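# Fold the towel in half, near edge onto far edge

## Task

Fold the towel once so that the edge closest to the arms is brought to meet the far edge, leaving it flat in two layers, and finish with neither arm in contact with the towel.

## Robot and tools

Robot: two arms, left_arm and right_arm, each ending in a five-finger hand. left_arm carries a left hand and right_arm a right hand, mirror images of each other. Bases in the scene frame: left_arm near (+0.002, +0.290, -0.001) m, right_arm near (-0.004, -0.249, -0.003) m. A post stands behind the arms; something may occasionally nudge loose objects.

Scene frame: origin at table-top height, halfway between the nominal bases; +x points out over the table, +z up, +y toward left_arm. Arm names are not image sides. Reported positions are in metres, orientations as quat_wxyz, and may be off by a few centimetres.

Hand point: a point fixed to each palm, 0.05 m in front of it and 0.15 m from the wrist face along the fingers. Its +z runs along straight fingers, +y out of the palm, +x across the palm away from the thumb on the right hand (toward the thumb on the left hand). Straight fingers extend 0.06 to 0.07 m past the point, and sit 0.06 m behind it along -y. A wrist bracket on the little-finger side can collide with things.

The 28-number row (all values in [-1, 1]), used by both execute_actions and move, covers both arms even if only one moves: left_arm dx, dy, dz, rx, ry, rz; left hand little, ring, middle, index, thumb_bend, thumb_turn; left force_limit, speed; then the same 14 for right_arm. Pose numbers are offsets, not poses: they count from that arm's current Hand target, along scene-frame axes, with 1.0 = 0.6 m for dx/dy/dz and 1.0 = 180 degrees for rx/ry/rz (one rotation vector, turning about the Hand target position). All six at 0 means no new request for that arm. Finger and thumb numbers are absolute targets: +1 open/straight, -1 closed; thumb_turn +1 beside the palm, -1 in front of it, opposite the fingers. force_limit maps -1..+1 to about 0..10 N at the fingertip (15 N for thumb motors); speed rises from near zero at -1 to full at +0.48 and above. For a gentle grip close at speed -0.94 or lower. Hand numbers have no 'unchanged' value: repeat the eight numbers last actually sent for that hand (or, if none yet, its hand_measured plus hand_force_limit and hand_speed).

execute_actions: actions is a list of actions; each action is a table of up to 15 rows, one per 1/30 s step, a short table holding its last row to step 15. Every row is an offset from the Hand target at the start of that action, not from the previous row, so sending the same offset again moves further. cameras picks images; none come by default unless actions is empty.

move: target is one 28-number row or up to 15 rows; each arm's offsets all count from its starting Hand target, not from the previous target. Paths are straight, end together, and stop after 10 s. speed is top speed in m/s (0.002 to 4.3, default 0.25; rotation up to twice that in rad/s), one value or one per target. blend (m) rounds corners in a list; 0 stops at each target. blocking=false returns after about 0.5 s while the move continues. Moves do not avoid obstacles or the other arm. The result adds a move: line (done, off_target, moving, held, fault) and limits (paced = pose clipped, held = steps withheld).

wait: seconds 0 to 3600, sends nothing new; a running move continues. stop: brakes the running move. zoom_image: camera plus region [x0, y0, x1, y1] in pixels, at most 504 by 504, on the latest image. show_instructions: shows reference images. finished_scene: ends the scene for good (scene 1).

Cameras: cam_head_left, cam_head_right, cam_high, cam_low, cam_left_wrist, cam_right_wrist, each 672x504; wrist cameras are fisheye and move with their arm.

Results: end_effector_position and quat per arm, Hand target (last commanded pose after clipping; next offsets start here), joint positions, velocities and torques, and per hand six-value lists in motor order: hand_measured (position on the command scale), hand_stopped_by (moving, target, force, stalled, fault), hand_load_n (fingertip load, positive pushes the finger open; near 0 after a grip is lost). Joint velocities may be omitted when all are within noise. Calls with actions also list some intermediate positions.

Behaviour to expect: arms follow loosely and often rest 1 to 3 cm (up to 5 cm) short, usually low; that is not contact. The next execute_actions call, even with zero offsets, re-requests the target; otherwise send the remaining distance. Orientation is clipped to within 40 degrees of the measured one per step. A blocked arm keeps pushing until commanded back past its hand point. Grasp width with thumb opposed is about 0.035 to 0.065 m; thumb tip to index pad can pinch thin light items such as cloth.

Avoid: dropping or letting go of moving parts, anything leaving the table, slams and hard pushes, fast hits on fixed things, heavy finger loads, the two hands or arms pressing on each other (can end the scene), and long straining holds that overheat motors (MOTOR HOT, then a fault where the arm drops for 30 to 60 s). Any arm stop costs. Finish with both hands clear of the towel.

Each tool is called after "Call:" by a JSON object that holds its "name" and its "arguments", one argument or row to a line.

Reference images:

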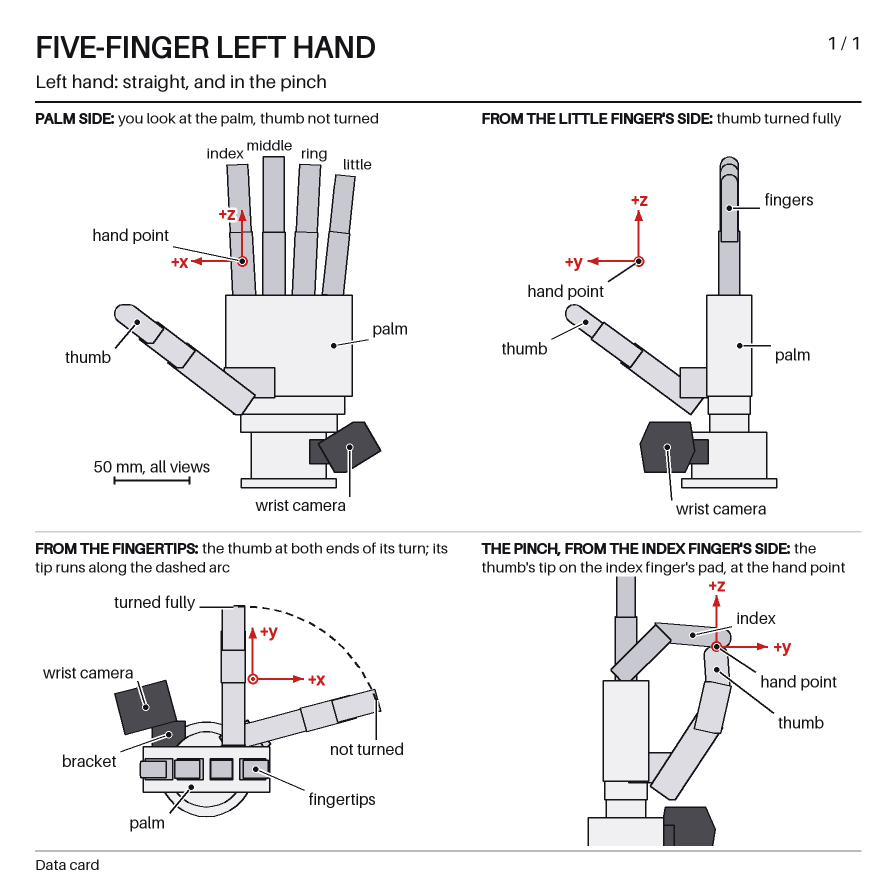

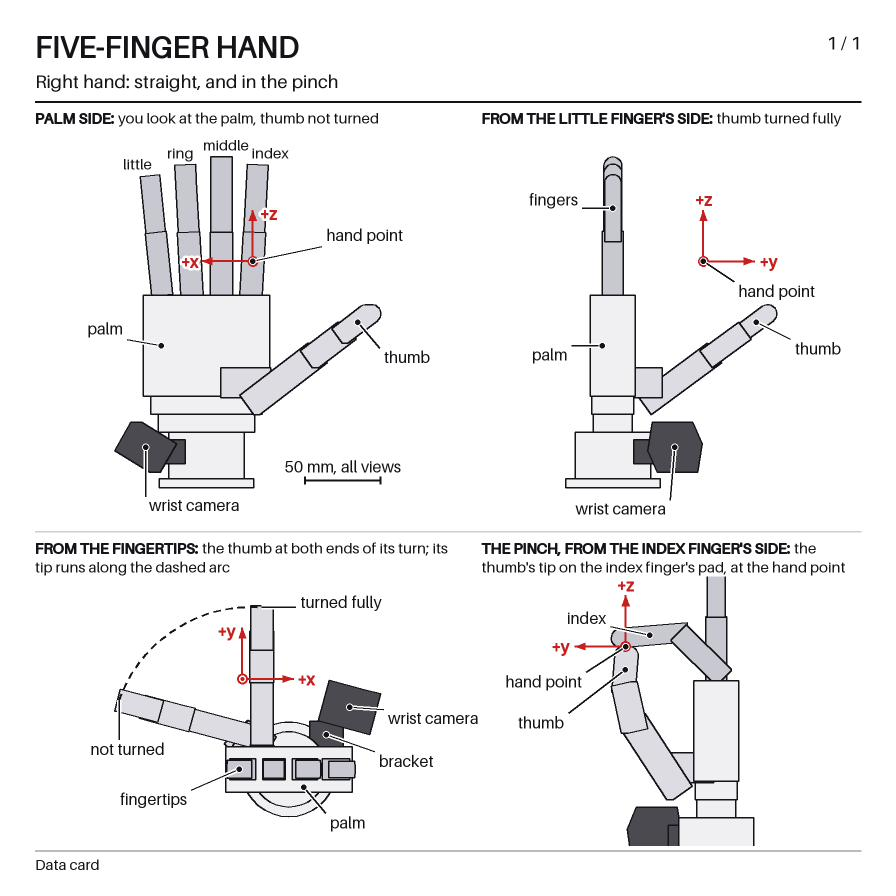

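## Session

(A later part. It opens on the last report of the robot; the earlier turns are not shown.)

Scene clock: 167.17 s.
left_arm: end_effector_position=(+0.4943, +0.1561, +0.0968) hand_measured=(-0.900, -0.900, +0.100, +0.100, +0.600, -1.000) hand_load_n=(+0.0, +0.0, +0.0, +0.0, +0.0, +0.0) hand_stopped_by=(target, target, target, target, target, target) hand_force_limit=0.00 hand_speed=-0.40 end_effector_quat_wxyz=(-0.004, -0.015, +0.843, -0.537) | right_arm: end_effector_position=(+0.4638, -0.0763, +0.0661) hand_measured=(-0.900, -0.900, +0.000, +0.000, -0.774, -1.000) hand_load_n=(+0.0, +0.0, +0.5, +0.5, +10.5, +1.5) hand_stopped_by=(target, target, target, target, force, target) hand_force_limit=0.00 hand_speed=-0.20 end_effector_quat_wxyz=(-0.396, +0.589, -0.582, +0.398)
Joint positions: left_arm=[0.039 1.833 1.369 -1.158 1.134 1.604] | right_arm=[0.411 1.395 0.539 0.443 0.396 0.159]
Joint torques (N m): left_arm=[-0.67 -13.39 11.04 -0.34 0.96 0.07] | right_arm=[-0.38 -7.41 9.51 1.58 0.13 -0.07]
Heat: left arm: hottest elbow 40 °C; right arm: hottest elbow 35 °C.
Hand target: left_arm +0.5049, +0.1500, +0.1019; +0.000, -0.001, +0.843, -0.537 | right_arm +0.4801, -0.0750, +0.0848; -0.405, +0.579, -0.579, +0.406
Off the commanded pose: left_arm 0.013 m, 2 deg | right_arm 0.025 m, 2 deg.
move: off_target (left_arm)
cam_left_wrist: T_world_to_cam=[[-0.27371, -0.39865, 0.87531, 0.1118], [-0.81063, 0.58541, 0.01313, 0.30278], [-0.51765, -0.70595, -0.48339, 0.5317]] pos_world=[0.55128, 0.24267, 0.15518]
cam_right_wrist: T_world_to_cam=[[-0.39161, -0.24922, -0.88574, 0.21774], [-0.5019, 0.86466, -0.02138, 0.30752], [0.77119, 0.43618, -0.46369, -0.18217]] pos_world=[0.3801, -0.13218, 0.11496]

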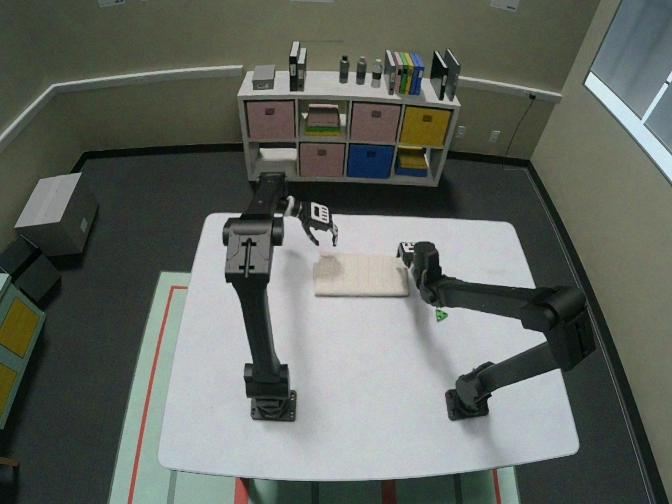

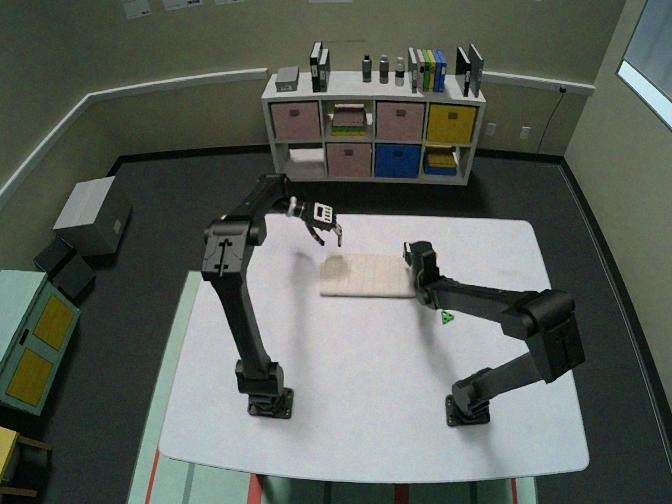

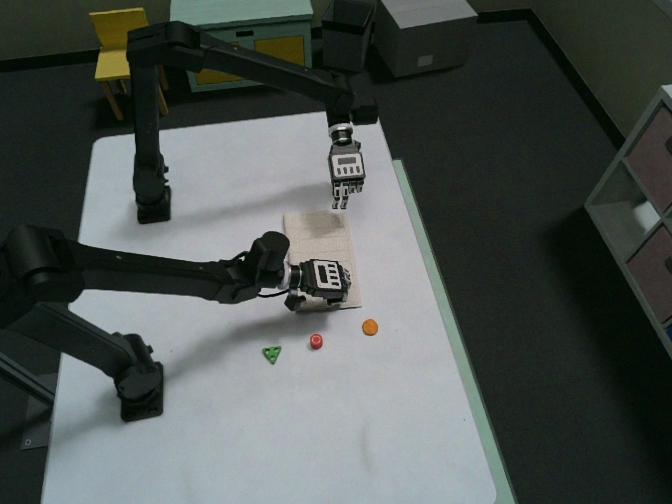

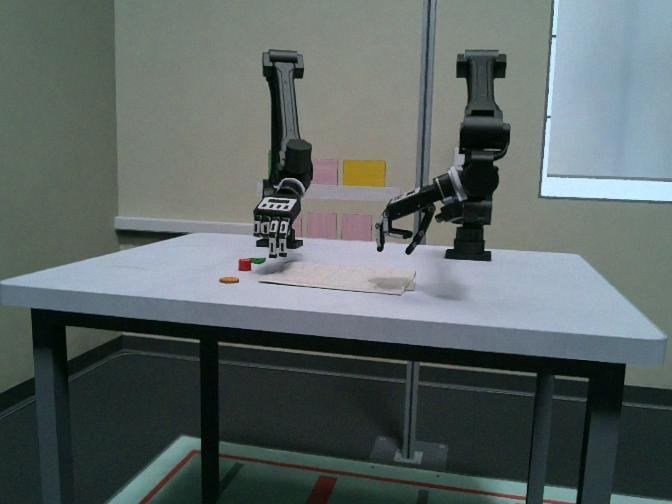

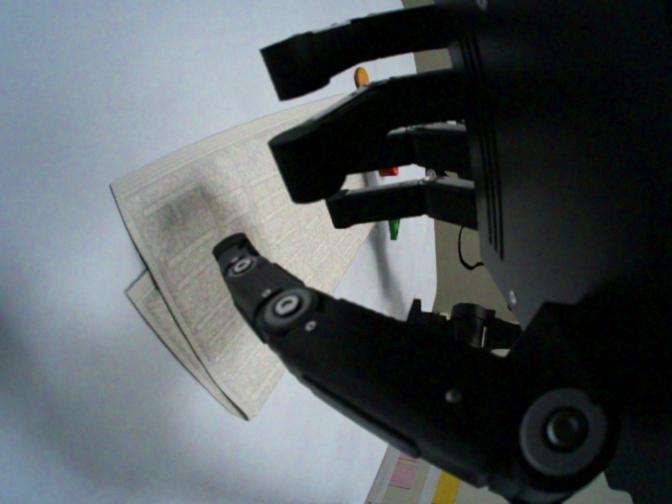

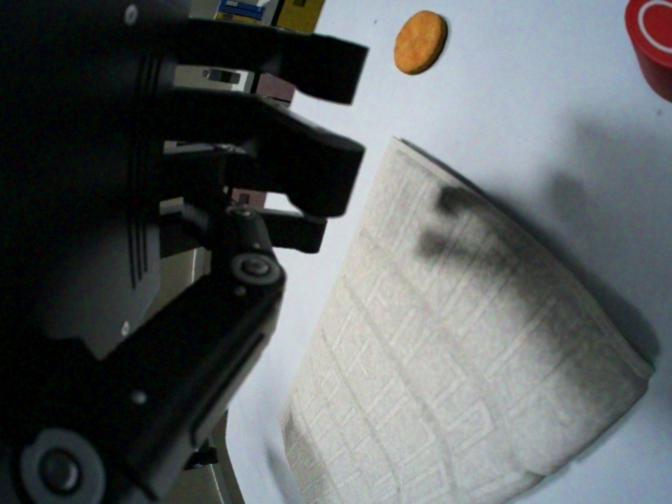

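Call:
{"name": "move", "arguments": {
  "target": [
    [0.0152,-0.018,-0.08,0,0,0,-0.9,-0.9,0.1,0.1,0.6,-1,0,-0.4,0,0,0,0,0,0,-0.9,-0.9,0,0,-0.9,-1,0,-0.2]
  ],
  "cameras": ["cam_high","cam_low","cam_left_wrist"],
  "speed": 0.06
}}

Call:
{"name": "zoom_image", "arguments": {
  "camera": "cam_low",
  "region": [240, 200, 440, 310]
}}

Call:
{"name": "zoom_image", "arguments": {
  "camera": "cam_high",
  "region": [220, 160, 420, 350]
}}

Scene clock: 169.40 s.
left_arm: end_effector_position=(+0.5107, +0.1466, +0.0567) hand_measured=(-0.900, -0.900, +0.100, +0.100, +0.600, -1.000) hand_load_n=(+0.0, +0.0, +0.0, +0.0, +0.0, +0.0) hand_stopped_by=(target, target, target, target, target, target) hand_force_limit=0.00 hand_speed=-0.40 end_effector_quat_wxyz=(+0.002, -0.005, +0.844, -0.537) | right_arm: end_effector_position=(+0.4638, -0.0763, +0.0661) hand_measured=(-0.900, -0.900, +0.000, +0.000, -0.774, -1.000) hand_load_n=(+0.0, +0.0, +0.5, +0.0, +11.0, +1.5) hand_stopped_by=(target, target, target, target, force, target) hand_force_limit=0.00 hand_speed=-0.20 end_effector_quat_wxyz=(-0.396, +0.589, -0.582, +0.398)
Joint positions: left_arm=[0.02 1.91 1.369 -1.042 1.134 1.582] | right_arm=[0.411 1.395 0.539 0.443 0.396 0.159]
Joint torques (N m): left_arm=[-0.91 -14.27 8.17 0.75 0.99 -0.13] | right_arm=[-0.38 -7.41 9.51 1.58 0.13 -0.07]
Heat: left arm: hottest elbow 40 °C; right arm: hottest elbow 35 °C.
Hand target: left_arm +0.5141, +0.1391, +0.0539; +0.000, -0.001, +0.843, -0.537 | right_arm +0.4801, -0.0750, +0.0848; -0.405, +0.579, -0.579, +0.406
Off the commanded pose: left_arm 0.009 m, 1 deg | right_arm 0.025 m, 2 deg.
move: done
cam_left_wrist: T_world_to_cam=[[-0.29528, -0.39636, 0.86932, 0.1586], [-0.80466, 0.59373, -0.00262, 0.31876], [-0.5151, -0.70028, -0.49425, 0.51259]] pos_world=[0.56737, 0.23256, 0.1163]

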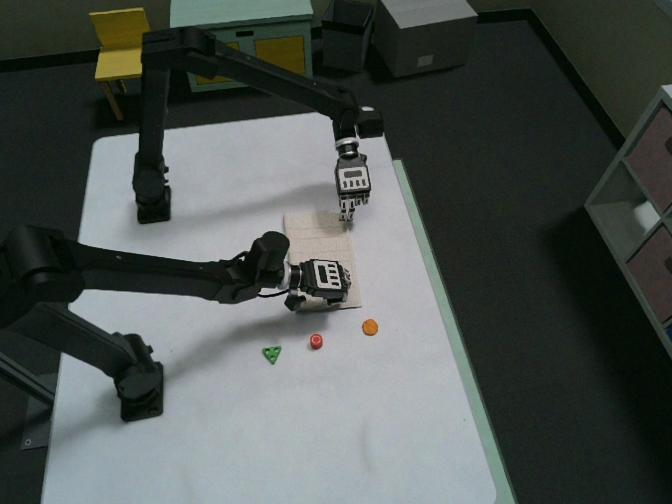

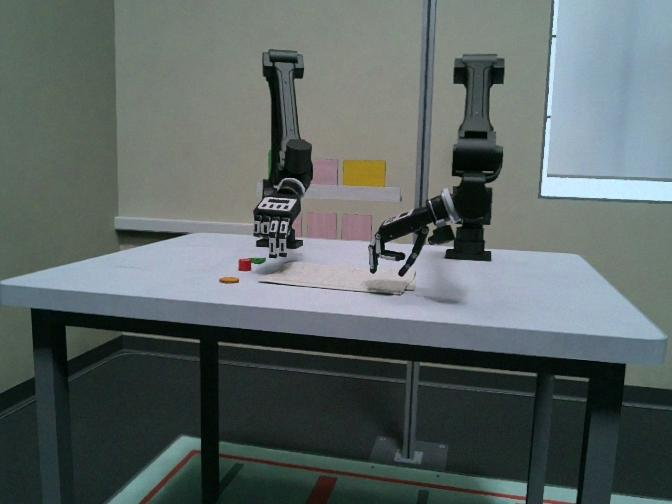

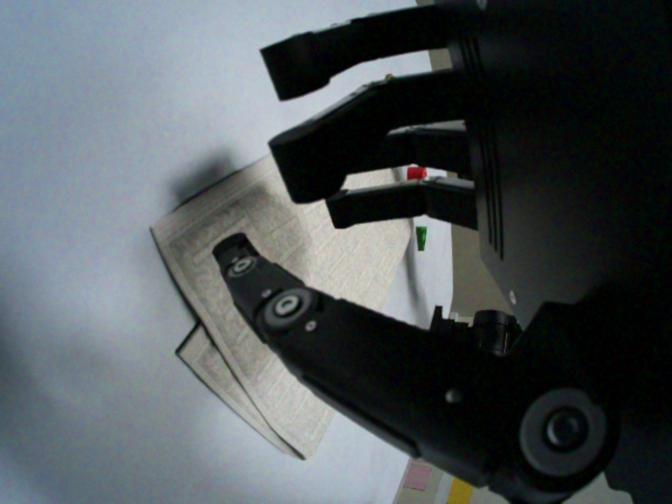

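Scaled by 2.520.

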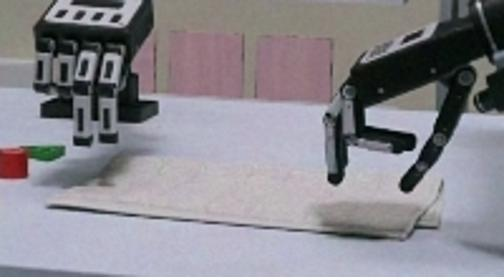

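Scaled by 2.520.

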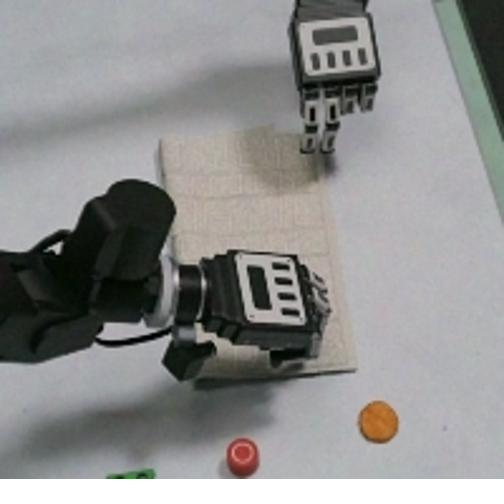

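Call:
{"name": "move", "arguments": {
  "target": [
    [-0.02,0.003,0.0,0,0,0,-0.9,-0.9,0.1,0.1,0.6,-1,0,-0.4,0,0,0,0,0,0,-0.9,-0.9,0,0,-0.9,-1,0,-0.2],
    [-0.02,0.003,-0.045,0,0,0,-0.9,-0.9,0.1,0.1,0.6,-1,0,-0.4,0,0,0,0,0,0,-0.9,-0.9,0,0,-0.9,-1,0,-0.2]
  ],
  "cameras": ["cam_high","cam_low","cam_left_wrist"],
  "speed": 0.05
}}

Call:
{"name": "zoom_image", "arguments": {
  "camera": "cam_low",
  "region": [300, 200, 440, 310]
}}

Call:
{"name": "zoom_image", "arguments": {
  "camera": "cam_high",
  "region": [280, 170, 400, 290]
}}

Scene clock: 171.47 s.
left_arm: end_effector_position=(+0.5019, +0.1464, +0.0330) hand_measured=(-0.900, -0.900, +0.100, +0.100, +0.600, -1.000) hand_load_n=(+0.0, +0.5, -0.5, +0.0, +0.0, +0.0) hand_stopped_by=(target, target, target, target, target, target) hand_force_limit=0.00 hand_speed=-0.40 end_effector_quat_wxyz=(+0.003, -0.004, +0.844, -0.537) | right_arm: end_effector_position=(+0.4638, -0.0763, +0.0661) hand_measured=(-0.900, -0.900, +0.000, +0.000, -0.774, -1.000) hand_load_n=(+0.0, +0.0, +0.5, +0.5, +10.5, +1.5) hand_stopped_by=(target, target, target, target, force, target) hand_force_limit=0.00 hand_speed=-0.20 end_effector_quat_wxyz=(-0.396, +0.589, -0.582, +0.398)
Joint positions: left_arm=[0.02 1.923 1.316 -0.973 1.134 1.581] | right_arm=[0.411 1.395 0.539 0.443 0.396 0.159]
Joint torques (N m): left_arm=[-0.67 -14.39 6.97 0.84 0.97 -0.11] | right_arm=[-0.38 -7.41 9.5 1.58 0.14 -0.07]
Heat: left arm: hottest elbow 40 °C; right arm: hottest elbow 35 °C.
Hand target: left_arm +0.5021, +0.1409, +0.0270; +0.000, -0.001, +0.843, -0.537 | right_arm +0.4801, -0.0750, +0.0848; -0.405, +0.579, -0.579, +0.406
Off the commanded pose: left_arm 0.008 m, 1 deg | right_arm 0.025 m, 2 deg.
move: done
cam_left_wrist: T_world_to_cam=[[-0.29712, -0.39655, 0.8686, 0.17759], [-0.80487, 0.59344, -0.00439, 0.31194], [-0.51372, -0.70041, -0.49549, 0.49565]] pos_world=[0.55846, 0.23246, 0.09271]

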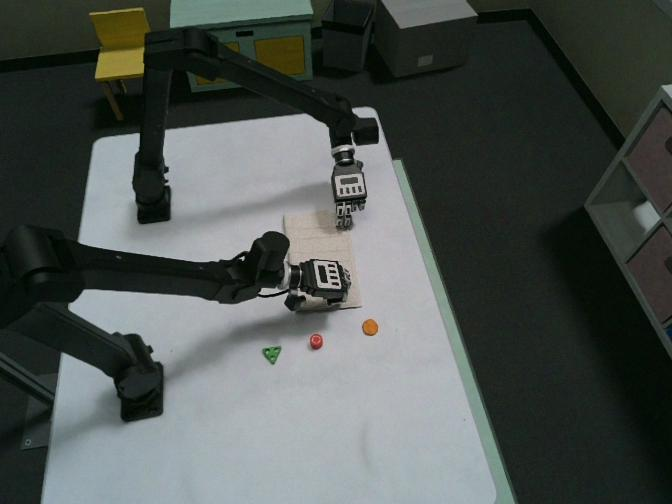

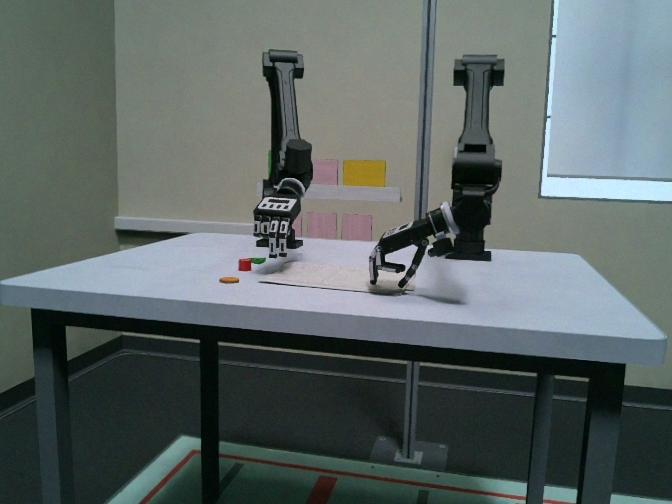

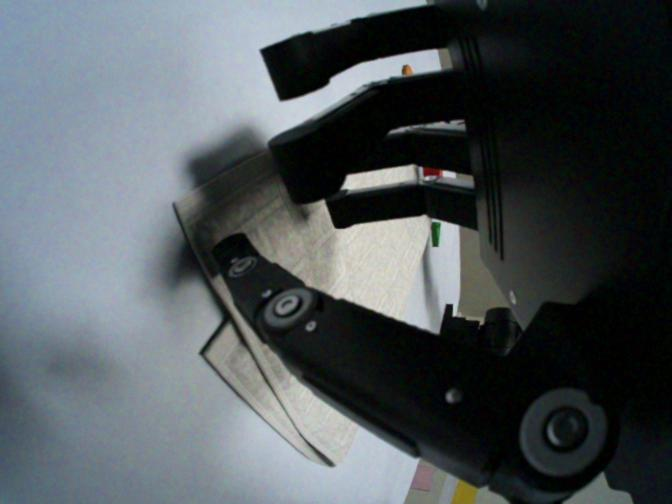

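Scaled by 3.600.

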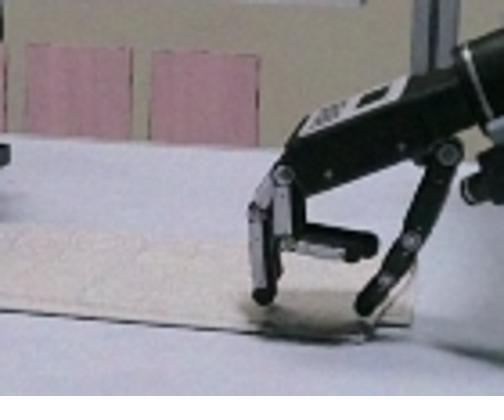

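Scaled by 4.200.

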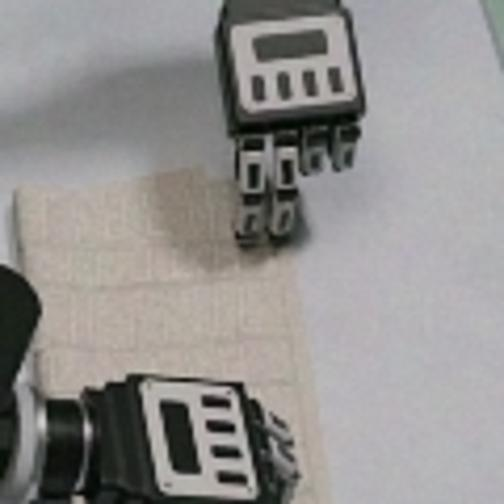

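Call:
{"name": "move", "arguments": {
  "target": [
    [0,0,-0.02,0,0,0,-0.9,-0.9,-0.35,-0.35,0.15,-1,0,-0.8,0,0,0,0,0,0,-0.9,-0.9,0,0,-0.9,-1,0,-0.2]
  ],
  "cameras": ["cam_low","cam_high","cam_left_wrist"],
  "speed": 0.015
}}

Call:
{"name": "zoom_image", "arguments": {
  "camera": "cam_low",
  "region": [300, 200, 440, 310]
}}

Call:
{"name": "zoom_image", "arguments": {
  "camera": "cam_high",
  "region": [280, 170, 400, 290]
}}

Scene clock: 173.13 s.
left_arm: end_effector_position=(+0.5025, +0.1464, +0.0222) hand_measured=(-0.900, -0.900, -0.348, -0.350, +0.358, -1.000) hand_load_n=(+0.0, +0.0, +10.0, +0.0, +8.0, +1.0) hand_stopped_by=(target, target, force, target, force, target) hand_force_limit=0.00 hand_speed=-0.80 end_effector_quat_wxyz=(+0.004, -0.004, +0.844, -0.537) | right_arm: end_effector_position=(+0.4638, -0.0763, +0.0661) hand_measured=(-0.900, -0.900, +0.000, +0.000, -0.774, -1.000) hand_load_n=(+0.5, +0.0, +0.5, +0.0, +10.5, +1.5) hand_stopped_by=(target, target, target, target, force, target) hand_force_limit=0.00 hand_speed=-0.20 end_effector_quat_wxyz=(-0.396, +0.589, -0.582, +0.398)
Joint positions: left_arm=[0.02 1.939 1.308 -0.946 1.134 1.581] | right_arm=[0.411 1.395 0.539 0.443 0.396 0.159]
Joint torques (N m): left_arm=[-0.56 -14.1 6.83 0.84 0.96 -0.1] | right_arm=[-0.32 -7.41 9.5 1.58 0.13 -0.07]
Heat: left arm: hottest elbow 40 °C; right arm: hottest elbow 35 °C.
Hand target: left_arm +0.5021, +0.1409, +0.0150; +0.000, -0.001, +0.843, -0.537 | right_arm +0.4801, -0.0750, +0.0848; -0.405, +0.579, -0.579, +0.406
Off the commanded pose: left_arm 0.009 m, 1 deg | right_arm 0.025 m, 2 deg.
move: done
cam_left_wrist: T_world_to_cam=[[-0.2995, -0.39655, 0.86778, 0.18834], [-0.80483, 0.59347, -0.00657, 0.31244], [-0.5124, -0.70038, -0.4969, 0.49002]] pos_world=[0.55896, 0.23246, 0.08211]
Images, in order (width x height): cam_high 672x504, cam_low 672x504, cam_left_wrist 672x504.

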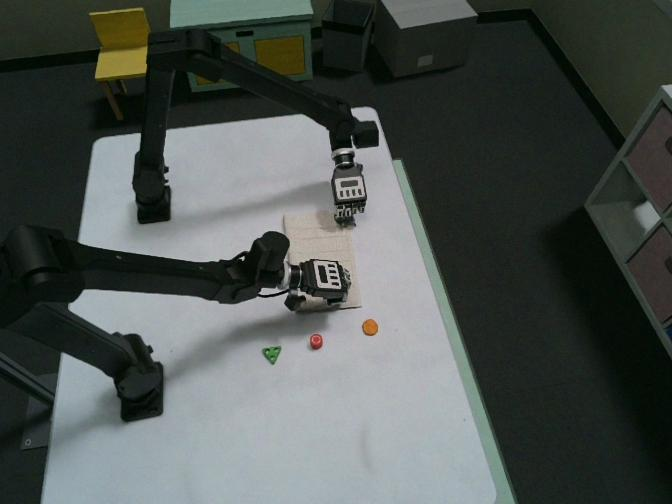

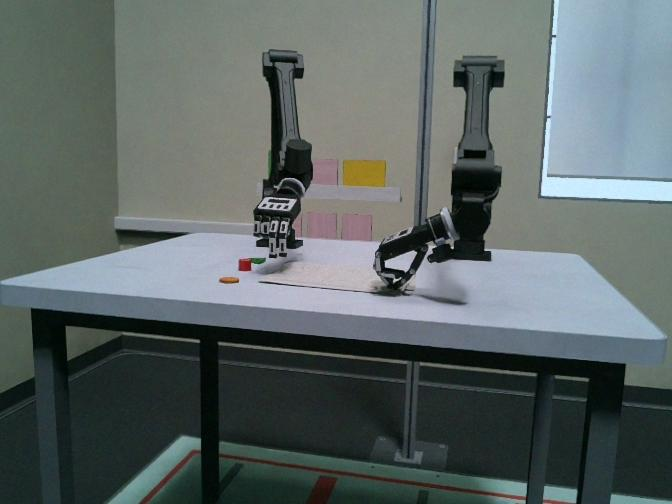

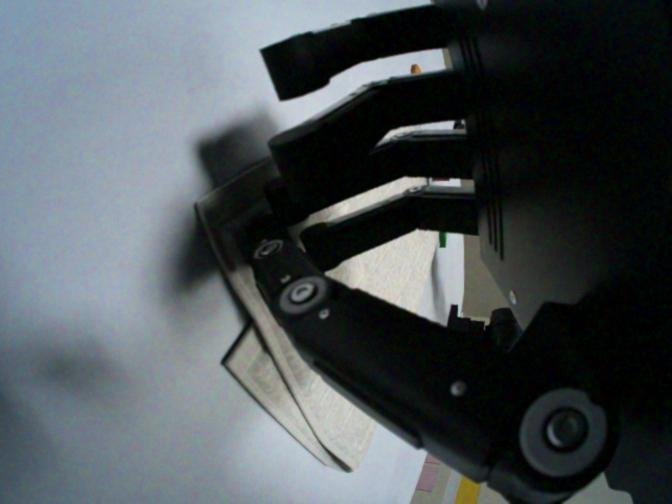

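Scaled by 3.600.

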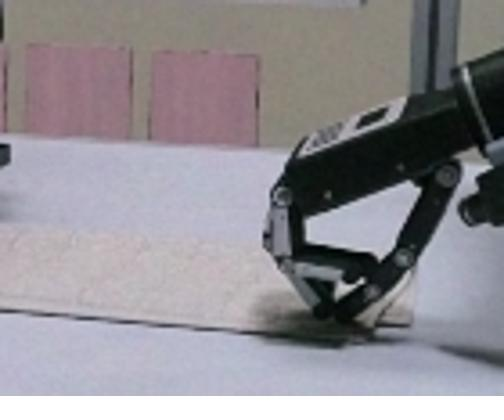

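Scaled by 4.200.

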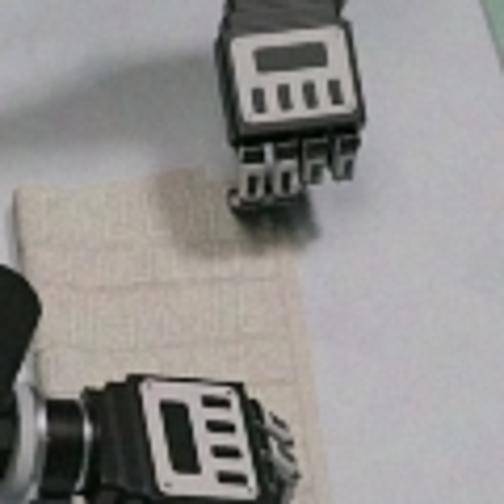

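Call:
{"name": "move", "arguments": {
  "target": [
    [0,0,0.03,0,0,0,-0.9,-0.9,0.1,0.1,0.6,-1,0,-0.4,0,0,0,0,0,0,-0.9,-0.9,0,0,-0.9,-1,0,-0.2],
    [0,0,-0.008,0,0,0,-0.9,-0.9,0.1,0.1,0.6,-1,0,-0.4,0,0,0,0,0,0,-0.9,-0.9,0,0,-0.9,-1,0,-0.2]
  ],
  "cameras": ["cam_low","cam_left_wrist"],
  "speed": 0.04
}}

Call:
{"name": "zoom_image", "arguments": {
  "camera": "cam_low",
  "region": [300, 200, 440, 310]
}}

Scene clock: 175.40 s.
left_arm: end_effector_position=(+0.5033, +0.1454, +0.0232) hand_measured=(-0.900, -0.900, +0.100, +0.100, +0.600, -1.000) hand_load_n=(+0.0, +0.0, +0.0, +0.0, -2.0, +1.0) hand_stopped_by=(target, target, target, target, target, target) hand_force_limit=0.00 hand_speed=-0.40 end_effector_quat_wxyz=(+0.005, -0.003, +0.842, -0.540) | right_arm: end_effector_position=(+0.4638, -0.0763, +0.0661) hand_measured=(-0.900, -0.900, +0.000, +0.000, -0.774, -1.000) hand_load_n=(+0.0, +0.0, +0.5, +0.0, +10.5, +2.0) hand_stopped_by=(target, target, target, target, force, target) hand_force_limit=0.00 hand_speed=-0.20 end_effector_quat_wxyz=(-0.396, +0.589, -0.582, +0.398)
Joint positions: left_arm=[0.02 1.939 1.308 -0.942 1.141 1.58] | right_arm=[0.411 1.395 0.539 0.443 0.396 0.159]
Joint torques (N m): left_arm=[-0.5 -13.33 6.52 1.03 0.66 -0.06] | right_arm=[-0.38 -7.41 9.51 1.59 0.13 -0.07]
Heat: left arm: hottest elbow 40 °C; right arm: hottest elbow 35 °C.
Hand target: left_arm +0.5020, +0.1409, +0.0101; +0.000, -0.001, +0.843, -0.537 | right_arm +0.4801, -0.0750, +0.0848; -0.405, +0.579, -0.579, +0.406
Off the commanded pose: left_arm 0.014 m, 1 deg | right_arm 0.025 m, 2 deg.
move: off_target (left_arm)
cam_left_wrist: T_world_to_cam=[[-0.30174, -0.39047, 0.86976, 0.18751], [-0.80519, 0.59287, -0.01318, 0.31408], [-0.51051, -0.7043, -0.4933, 0.48966]] pos_world=[0.55945, 0.23187, 0.0826]

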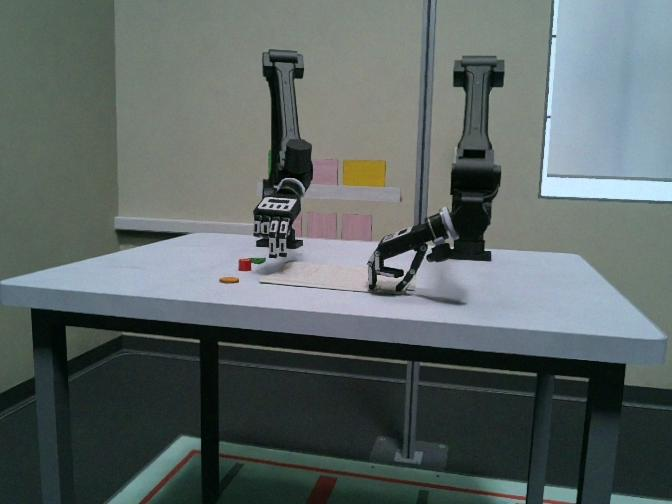

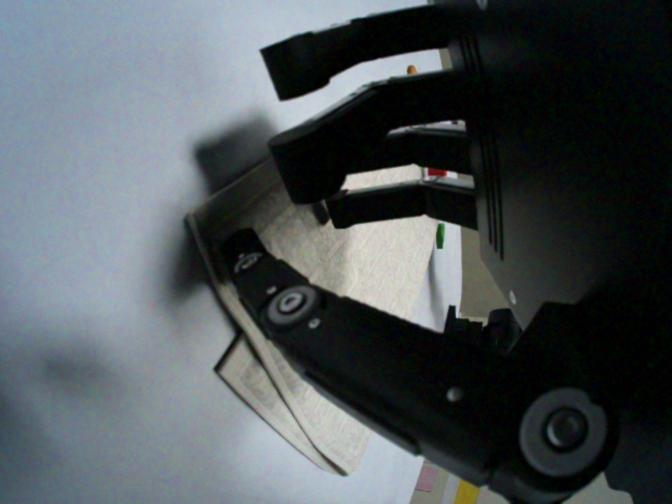

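Scaled by 3.600.

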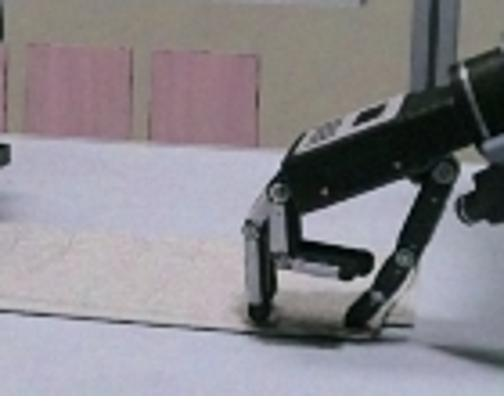

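Call:
{"name": "move", "arguments": {
  "target": [
    [0,0,-0.022,0,0,0,-0.9,-0.9,-0.35,-0.35,0.15,-1,0,-0.8,0,0,0,0,0,0,-0.9,-0.9,0,0,-0.9,-1,0,-0.2]
  ],
  "cameras": ["cam_low","cam_high","cam_left_wrist"],
  "speed": 0.015
}}

Call:
{"name": "zoom_image", "arguments": {
  "camera": "cam_low",
  "region": [300, 200, 440, 310]
}}

Call:
{"name": "zoom_image", "arguments": {
  "camera": "cam_high",
  "region": [280, 170, 400, 290]
}}

Scene clock: 177.03 s.
left_arm: end_effector_position=(+0.5057, +0.1452, +0.0181) hand_measured=(-0.900, -0.900, -0.246, -0.322, +0.386, -1.000) hand_load_n=(+0.0, +0.0, +4.5, +6.0, +7.5, +1.5) hand_stopped_by=(target, target, force, force, force, target) hand_force_limit=0.00 hand_speed=-0.80 end_effector_quat_wxyz=(+0.010, -0.001, +0.841, -0.541) | right_arm: end_effector_position=(+0.4638, -0.0763, +0.0661) hand_measured=(-0.900, -0.900, +0.000, +0.000, -0.774, -1.000) hand_load_n=(+0.0, +0.0, +0.5, +0.0, +10.0, +1.5) hand_stopped_by=(target, target, target, target, force, target) hand_force_limit=0.00 hand_speed=-0.20 end_effector_quat_wxyz=(-0.396, +0.589, -0.582, +0.398)
Joint positions: left_arm=[0.02 1.947 1.303 -0.916 1.143 1.577] | right_arm=[0.411 1.395 0.539 0.443 0.396 0.159]
Joint torques (N m): left_arm=[-0.5 -12.28 6.09 1.28 0.55 -0.01] | right_arm=[-0.38 -7.41 9.51 1.57 0.14 -0.07]
Heat: left arm: hottest elbow 40 °C; right arm: hottest elbow 36 °C.
Hand target: left_arm +0.5021, +0.1409, -0.0030; +0.000, -0.001, +0.843, -0.537 | right_arm +0.4801, -0.0750, +0.0848; -0.405, +0.579, -0.579, +0.406
Off the commanded pose: left_arm 0.022 m, 1 deg | right_arm 0.025 m, 2 deg.
move: off_target (left_arm)
cam_left_wrist: T_world_to_cam=[[-0.3104, -0.38947, 0.86716, 0.1968], [-0.80588, 0.59165, -0.02274, 0.31685], [-0.5042, -0.70588, -0.49751, 0.48534]] pos_world=[0.56113, 0.23178, 0.07801]
Images, in order (width x height): cam_high 672x504, cam_low 672x504, cam_left_wrist 672x504.

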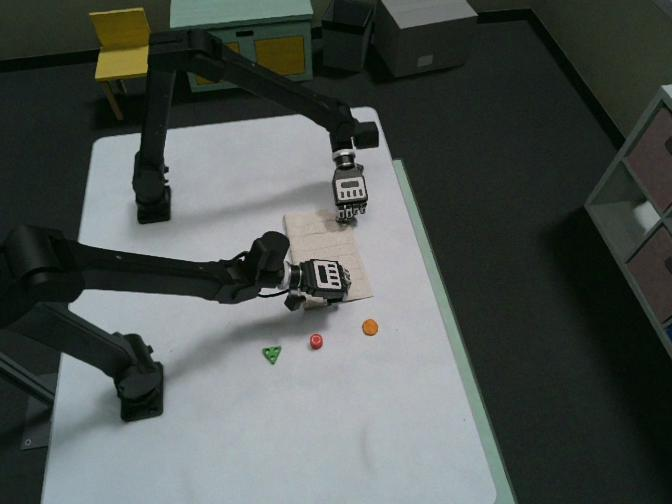

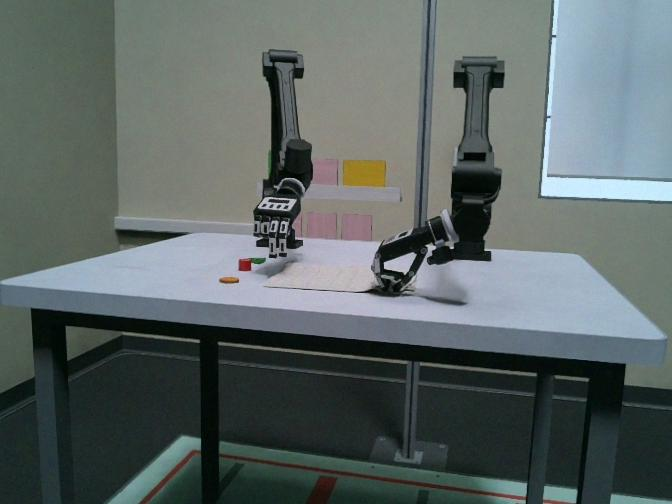

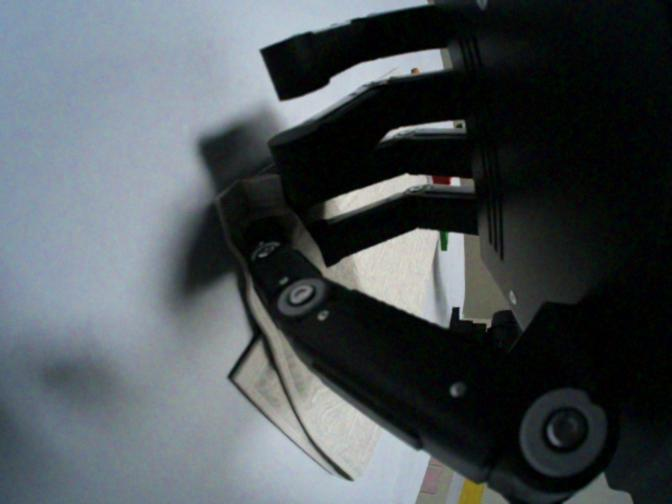

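Scaled by 3.600.

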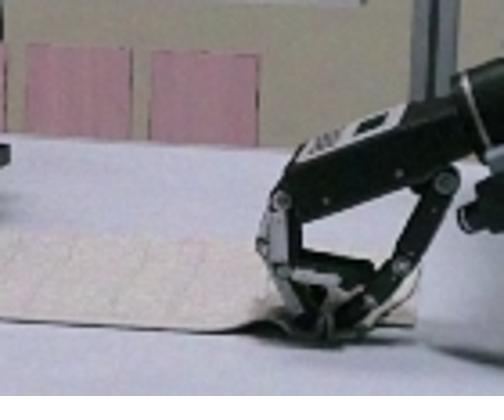

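Scaled by 4.200.

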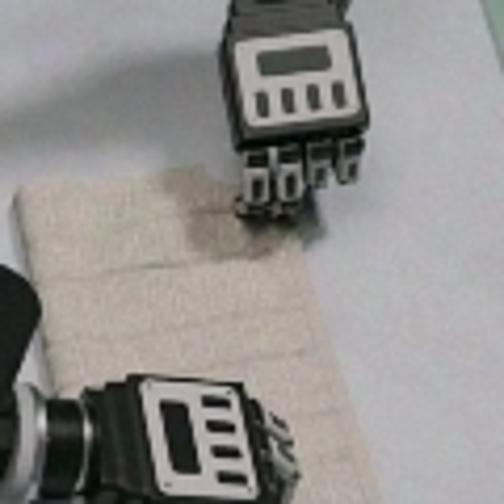

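Call:
{"name": "move", "arguments": {
  "target": [
    [0,0,0.1,0,0,0,-0.9,-0.9,-0.35,-0.35,0.15,-1,0,-0.8,0,0,0,0,0,0,-0.9,-0.9,0,0,-0.9,-1,0,-0.2]
  ],
  "cameras": ["cam_low","cam_high","cam_left_wrist","cam_right_wrist"],
  "speed": 0.04
}}

Call:
{"name": "zoom_image", "arguments": {
  "camera": "cam_low",
  "region": [240, 200, 440, 310]
}}

Call:
{"name": "zoom_image", "arguments": {
  "camera": "cam_high",
  "region": [220, 160, 420, 350]
}}

Scene clock: 179.47 s.
left_arm: end_effector_position=(+0.4893, +0.1458, +0.0373) hand_measured=(-0.900, -0.900, -0.246, -0.322, +0.386, -1.000) hand_load_n=(+0.0, +0.0, +4.5, +5.5, +9.0, +0.5) hand_stopped_by=(target, target, force, force, force, target) hand_force_limit=0.00 hand_speed=-0.80 end_effector_quat_wxyz=(-0.015, -0.018, +0.843, -0.538) | right_arm: end_effector_position=(+0.4638, -0.0763, +0.0661) hand_measured=(-0.900, -0.900, +0.000, +0.000, -0.774, -1.000) hand_load_n=(+0.0, +0.0, +0.5, +0.0, +10.5, +1.5) hand_stopped_by=(target, target, target, target, force, target) hand_force_limit=0.00 hand_speed=-0.20 end_effector_quat_wxyz=(-0.396, +0.589, -0.582, +0.398)
Joint positions: left_arm=[0.02 1.911 1.303 -1.012 1.136 1.575] | right_arm=[0.411 1.395 0.539 0.443 0.396 0.159]
Joint torques (N m): left_arm=[-0.5 -16.21 10.06 -0.35 0.87 -0.04] | right_arm=[-0.38 -7.41 9.51 1.58 0.13 -0.07]
Heat: left arm: hottest elbow 40 °C; right arm: hottest elbow 36 °C.
Hand target: left_arm +0.5021, +0.1409, +0.0570; +0.000, -0.001, +0.843, -0.537 | right_arm +0.4801, -0.0750, +0.0848; -0.405, +0.579, -0.579, +0.406
Off the commanded pose: left_arm 0.024 m, 3 deg | right_arm 0.025 m, 2 deg.
move: off_target (left_arm)
cam_left_wrist: T_world_to_cam=[[-0.25688, -0.39443, 0.88229, 0.14924], [-0.80598, 0.5912, 0.02963, 0.30181], [-0.5333, -0.70349, -0.46977, 0.49998]] pos_world=[0.54823, 0.23217, 0.09426]
cam_right_wrist: T_world_to_cam=[[-0.39161, -0.24922, -0.88574, 0.21774], [-0.5019, 0.86466, -0.02138, 0.30752], [0.77119, 0.43618, -0.46369, -0.18217]] pos_world=[0.3801, -0.13218, 0.11496]
Images, in order (width x height): cam_high 672x504, cam_low 672x504, cam_left_wrist 672x504, cam_right_wrist 672x504.

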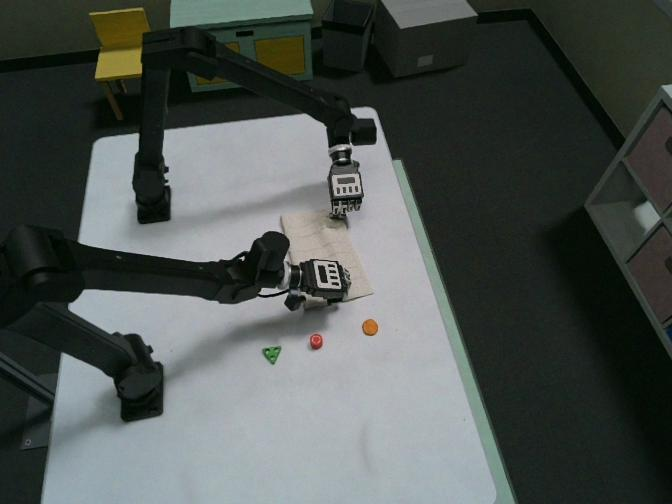

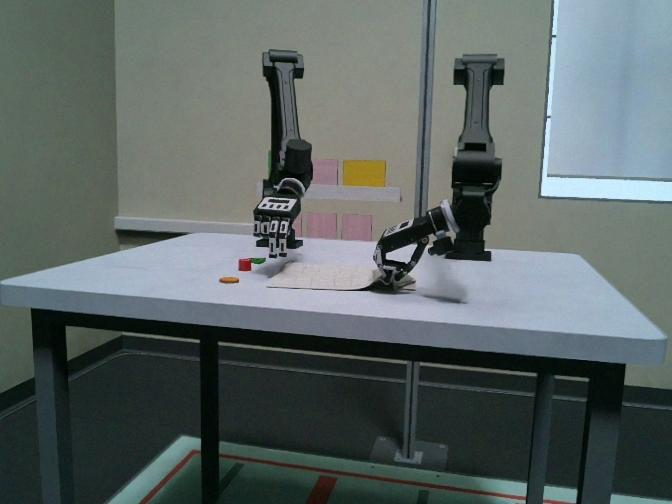

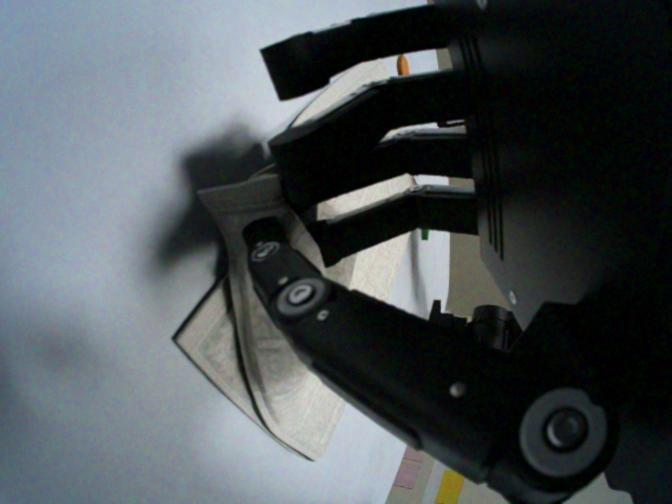

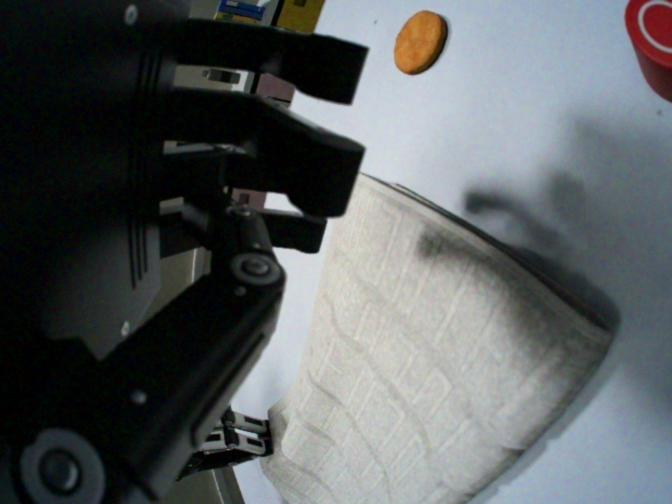

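Scaled by 2.520.

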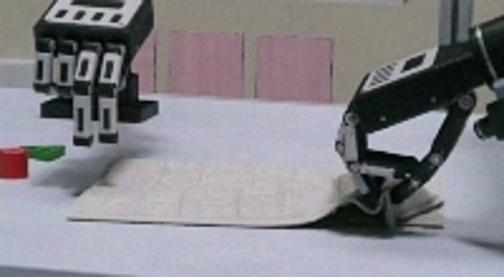

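Scaled by 2.520.

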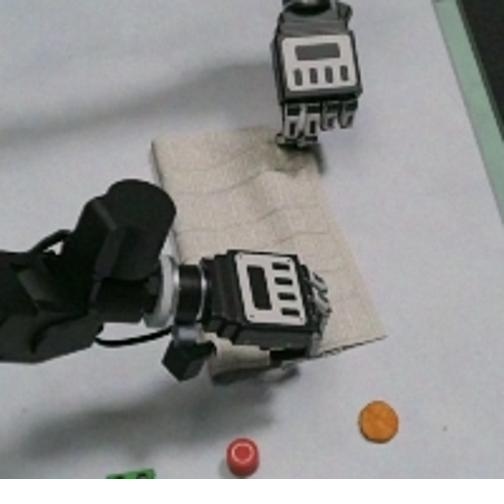

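Call:
{"name": "zoom_image", "arguments": {
  "camera": "cam_right_wrist",
  "region": [340, 130, 640, 360]
}}

Call:
{"name": "zoom_image", "arguments": {
  "camera": "cam_high",
  "region": [300, 240, 400, 320]
}}

Scaled by 1.680 from the camera's image (finer frame: 960x720).

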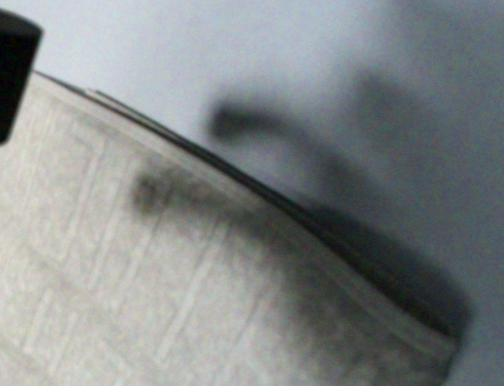

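Scaled by 5.040.

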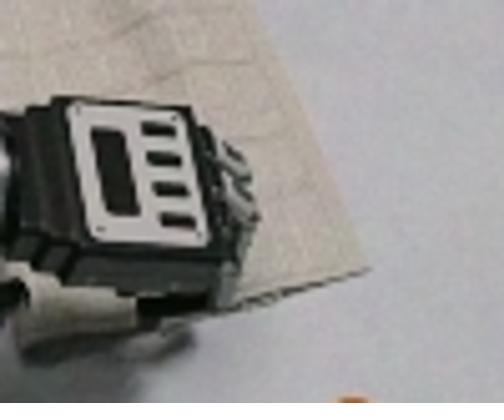

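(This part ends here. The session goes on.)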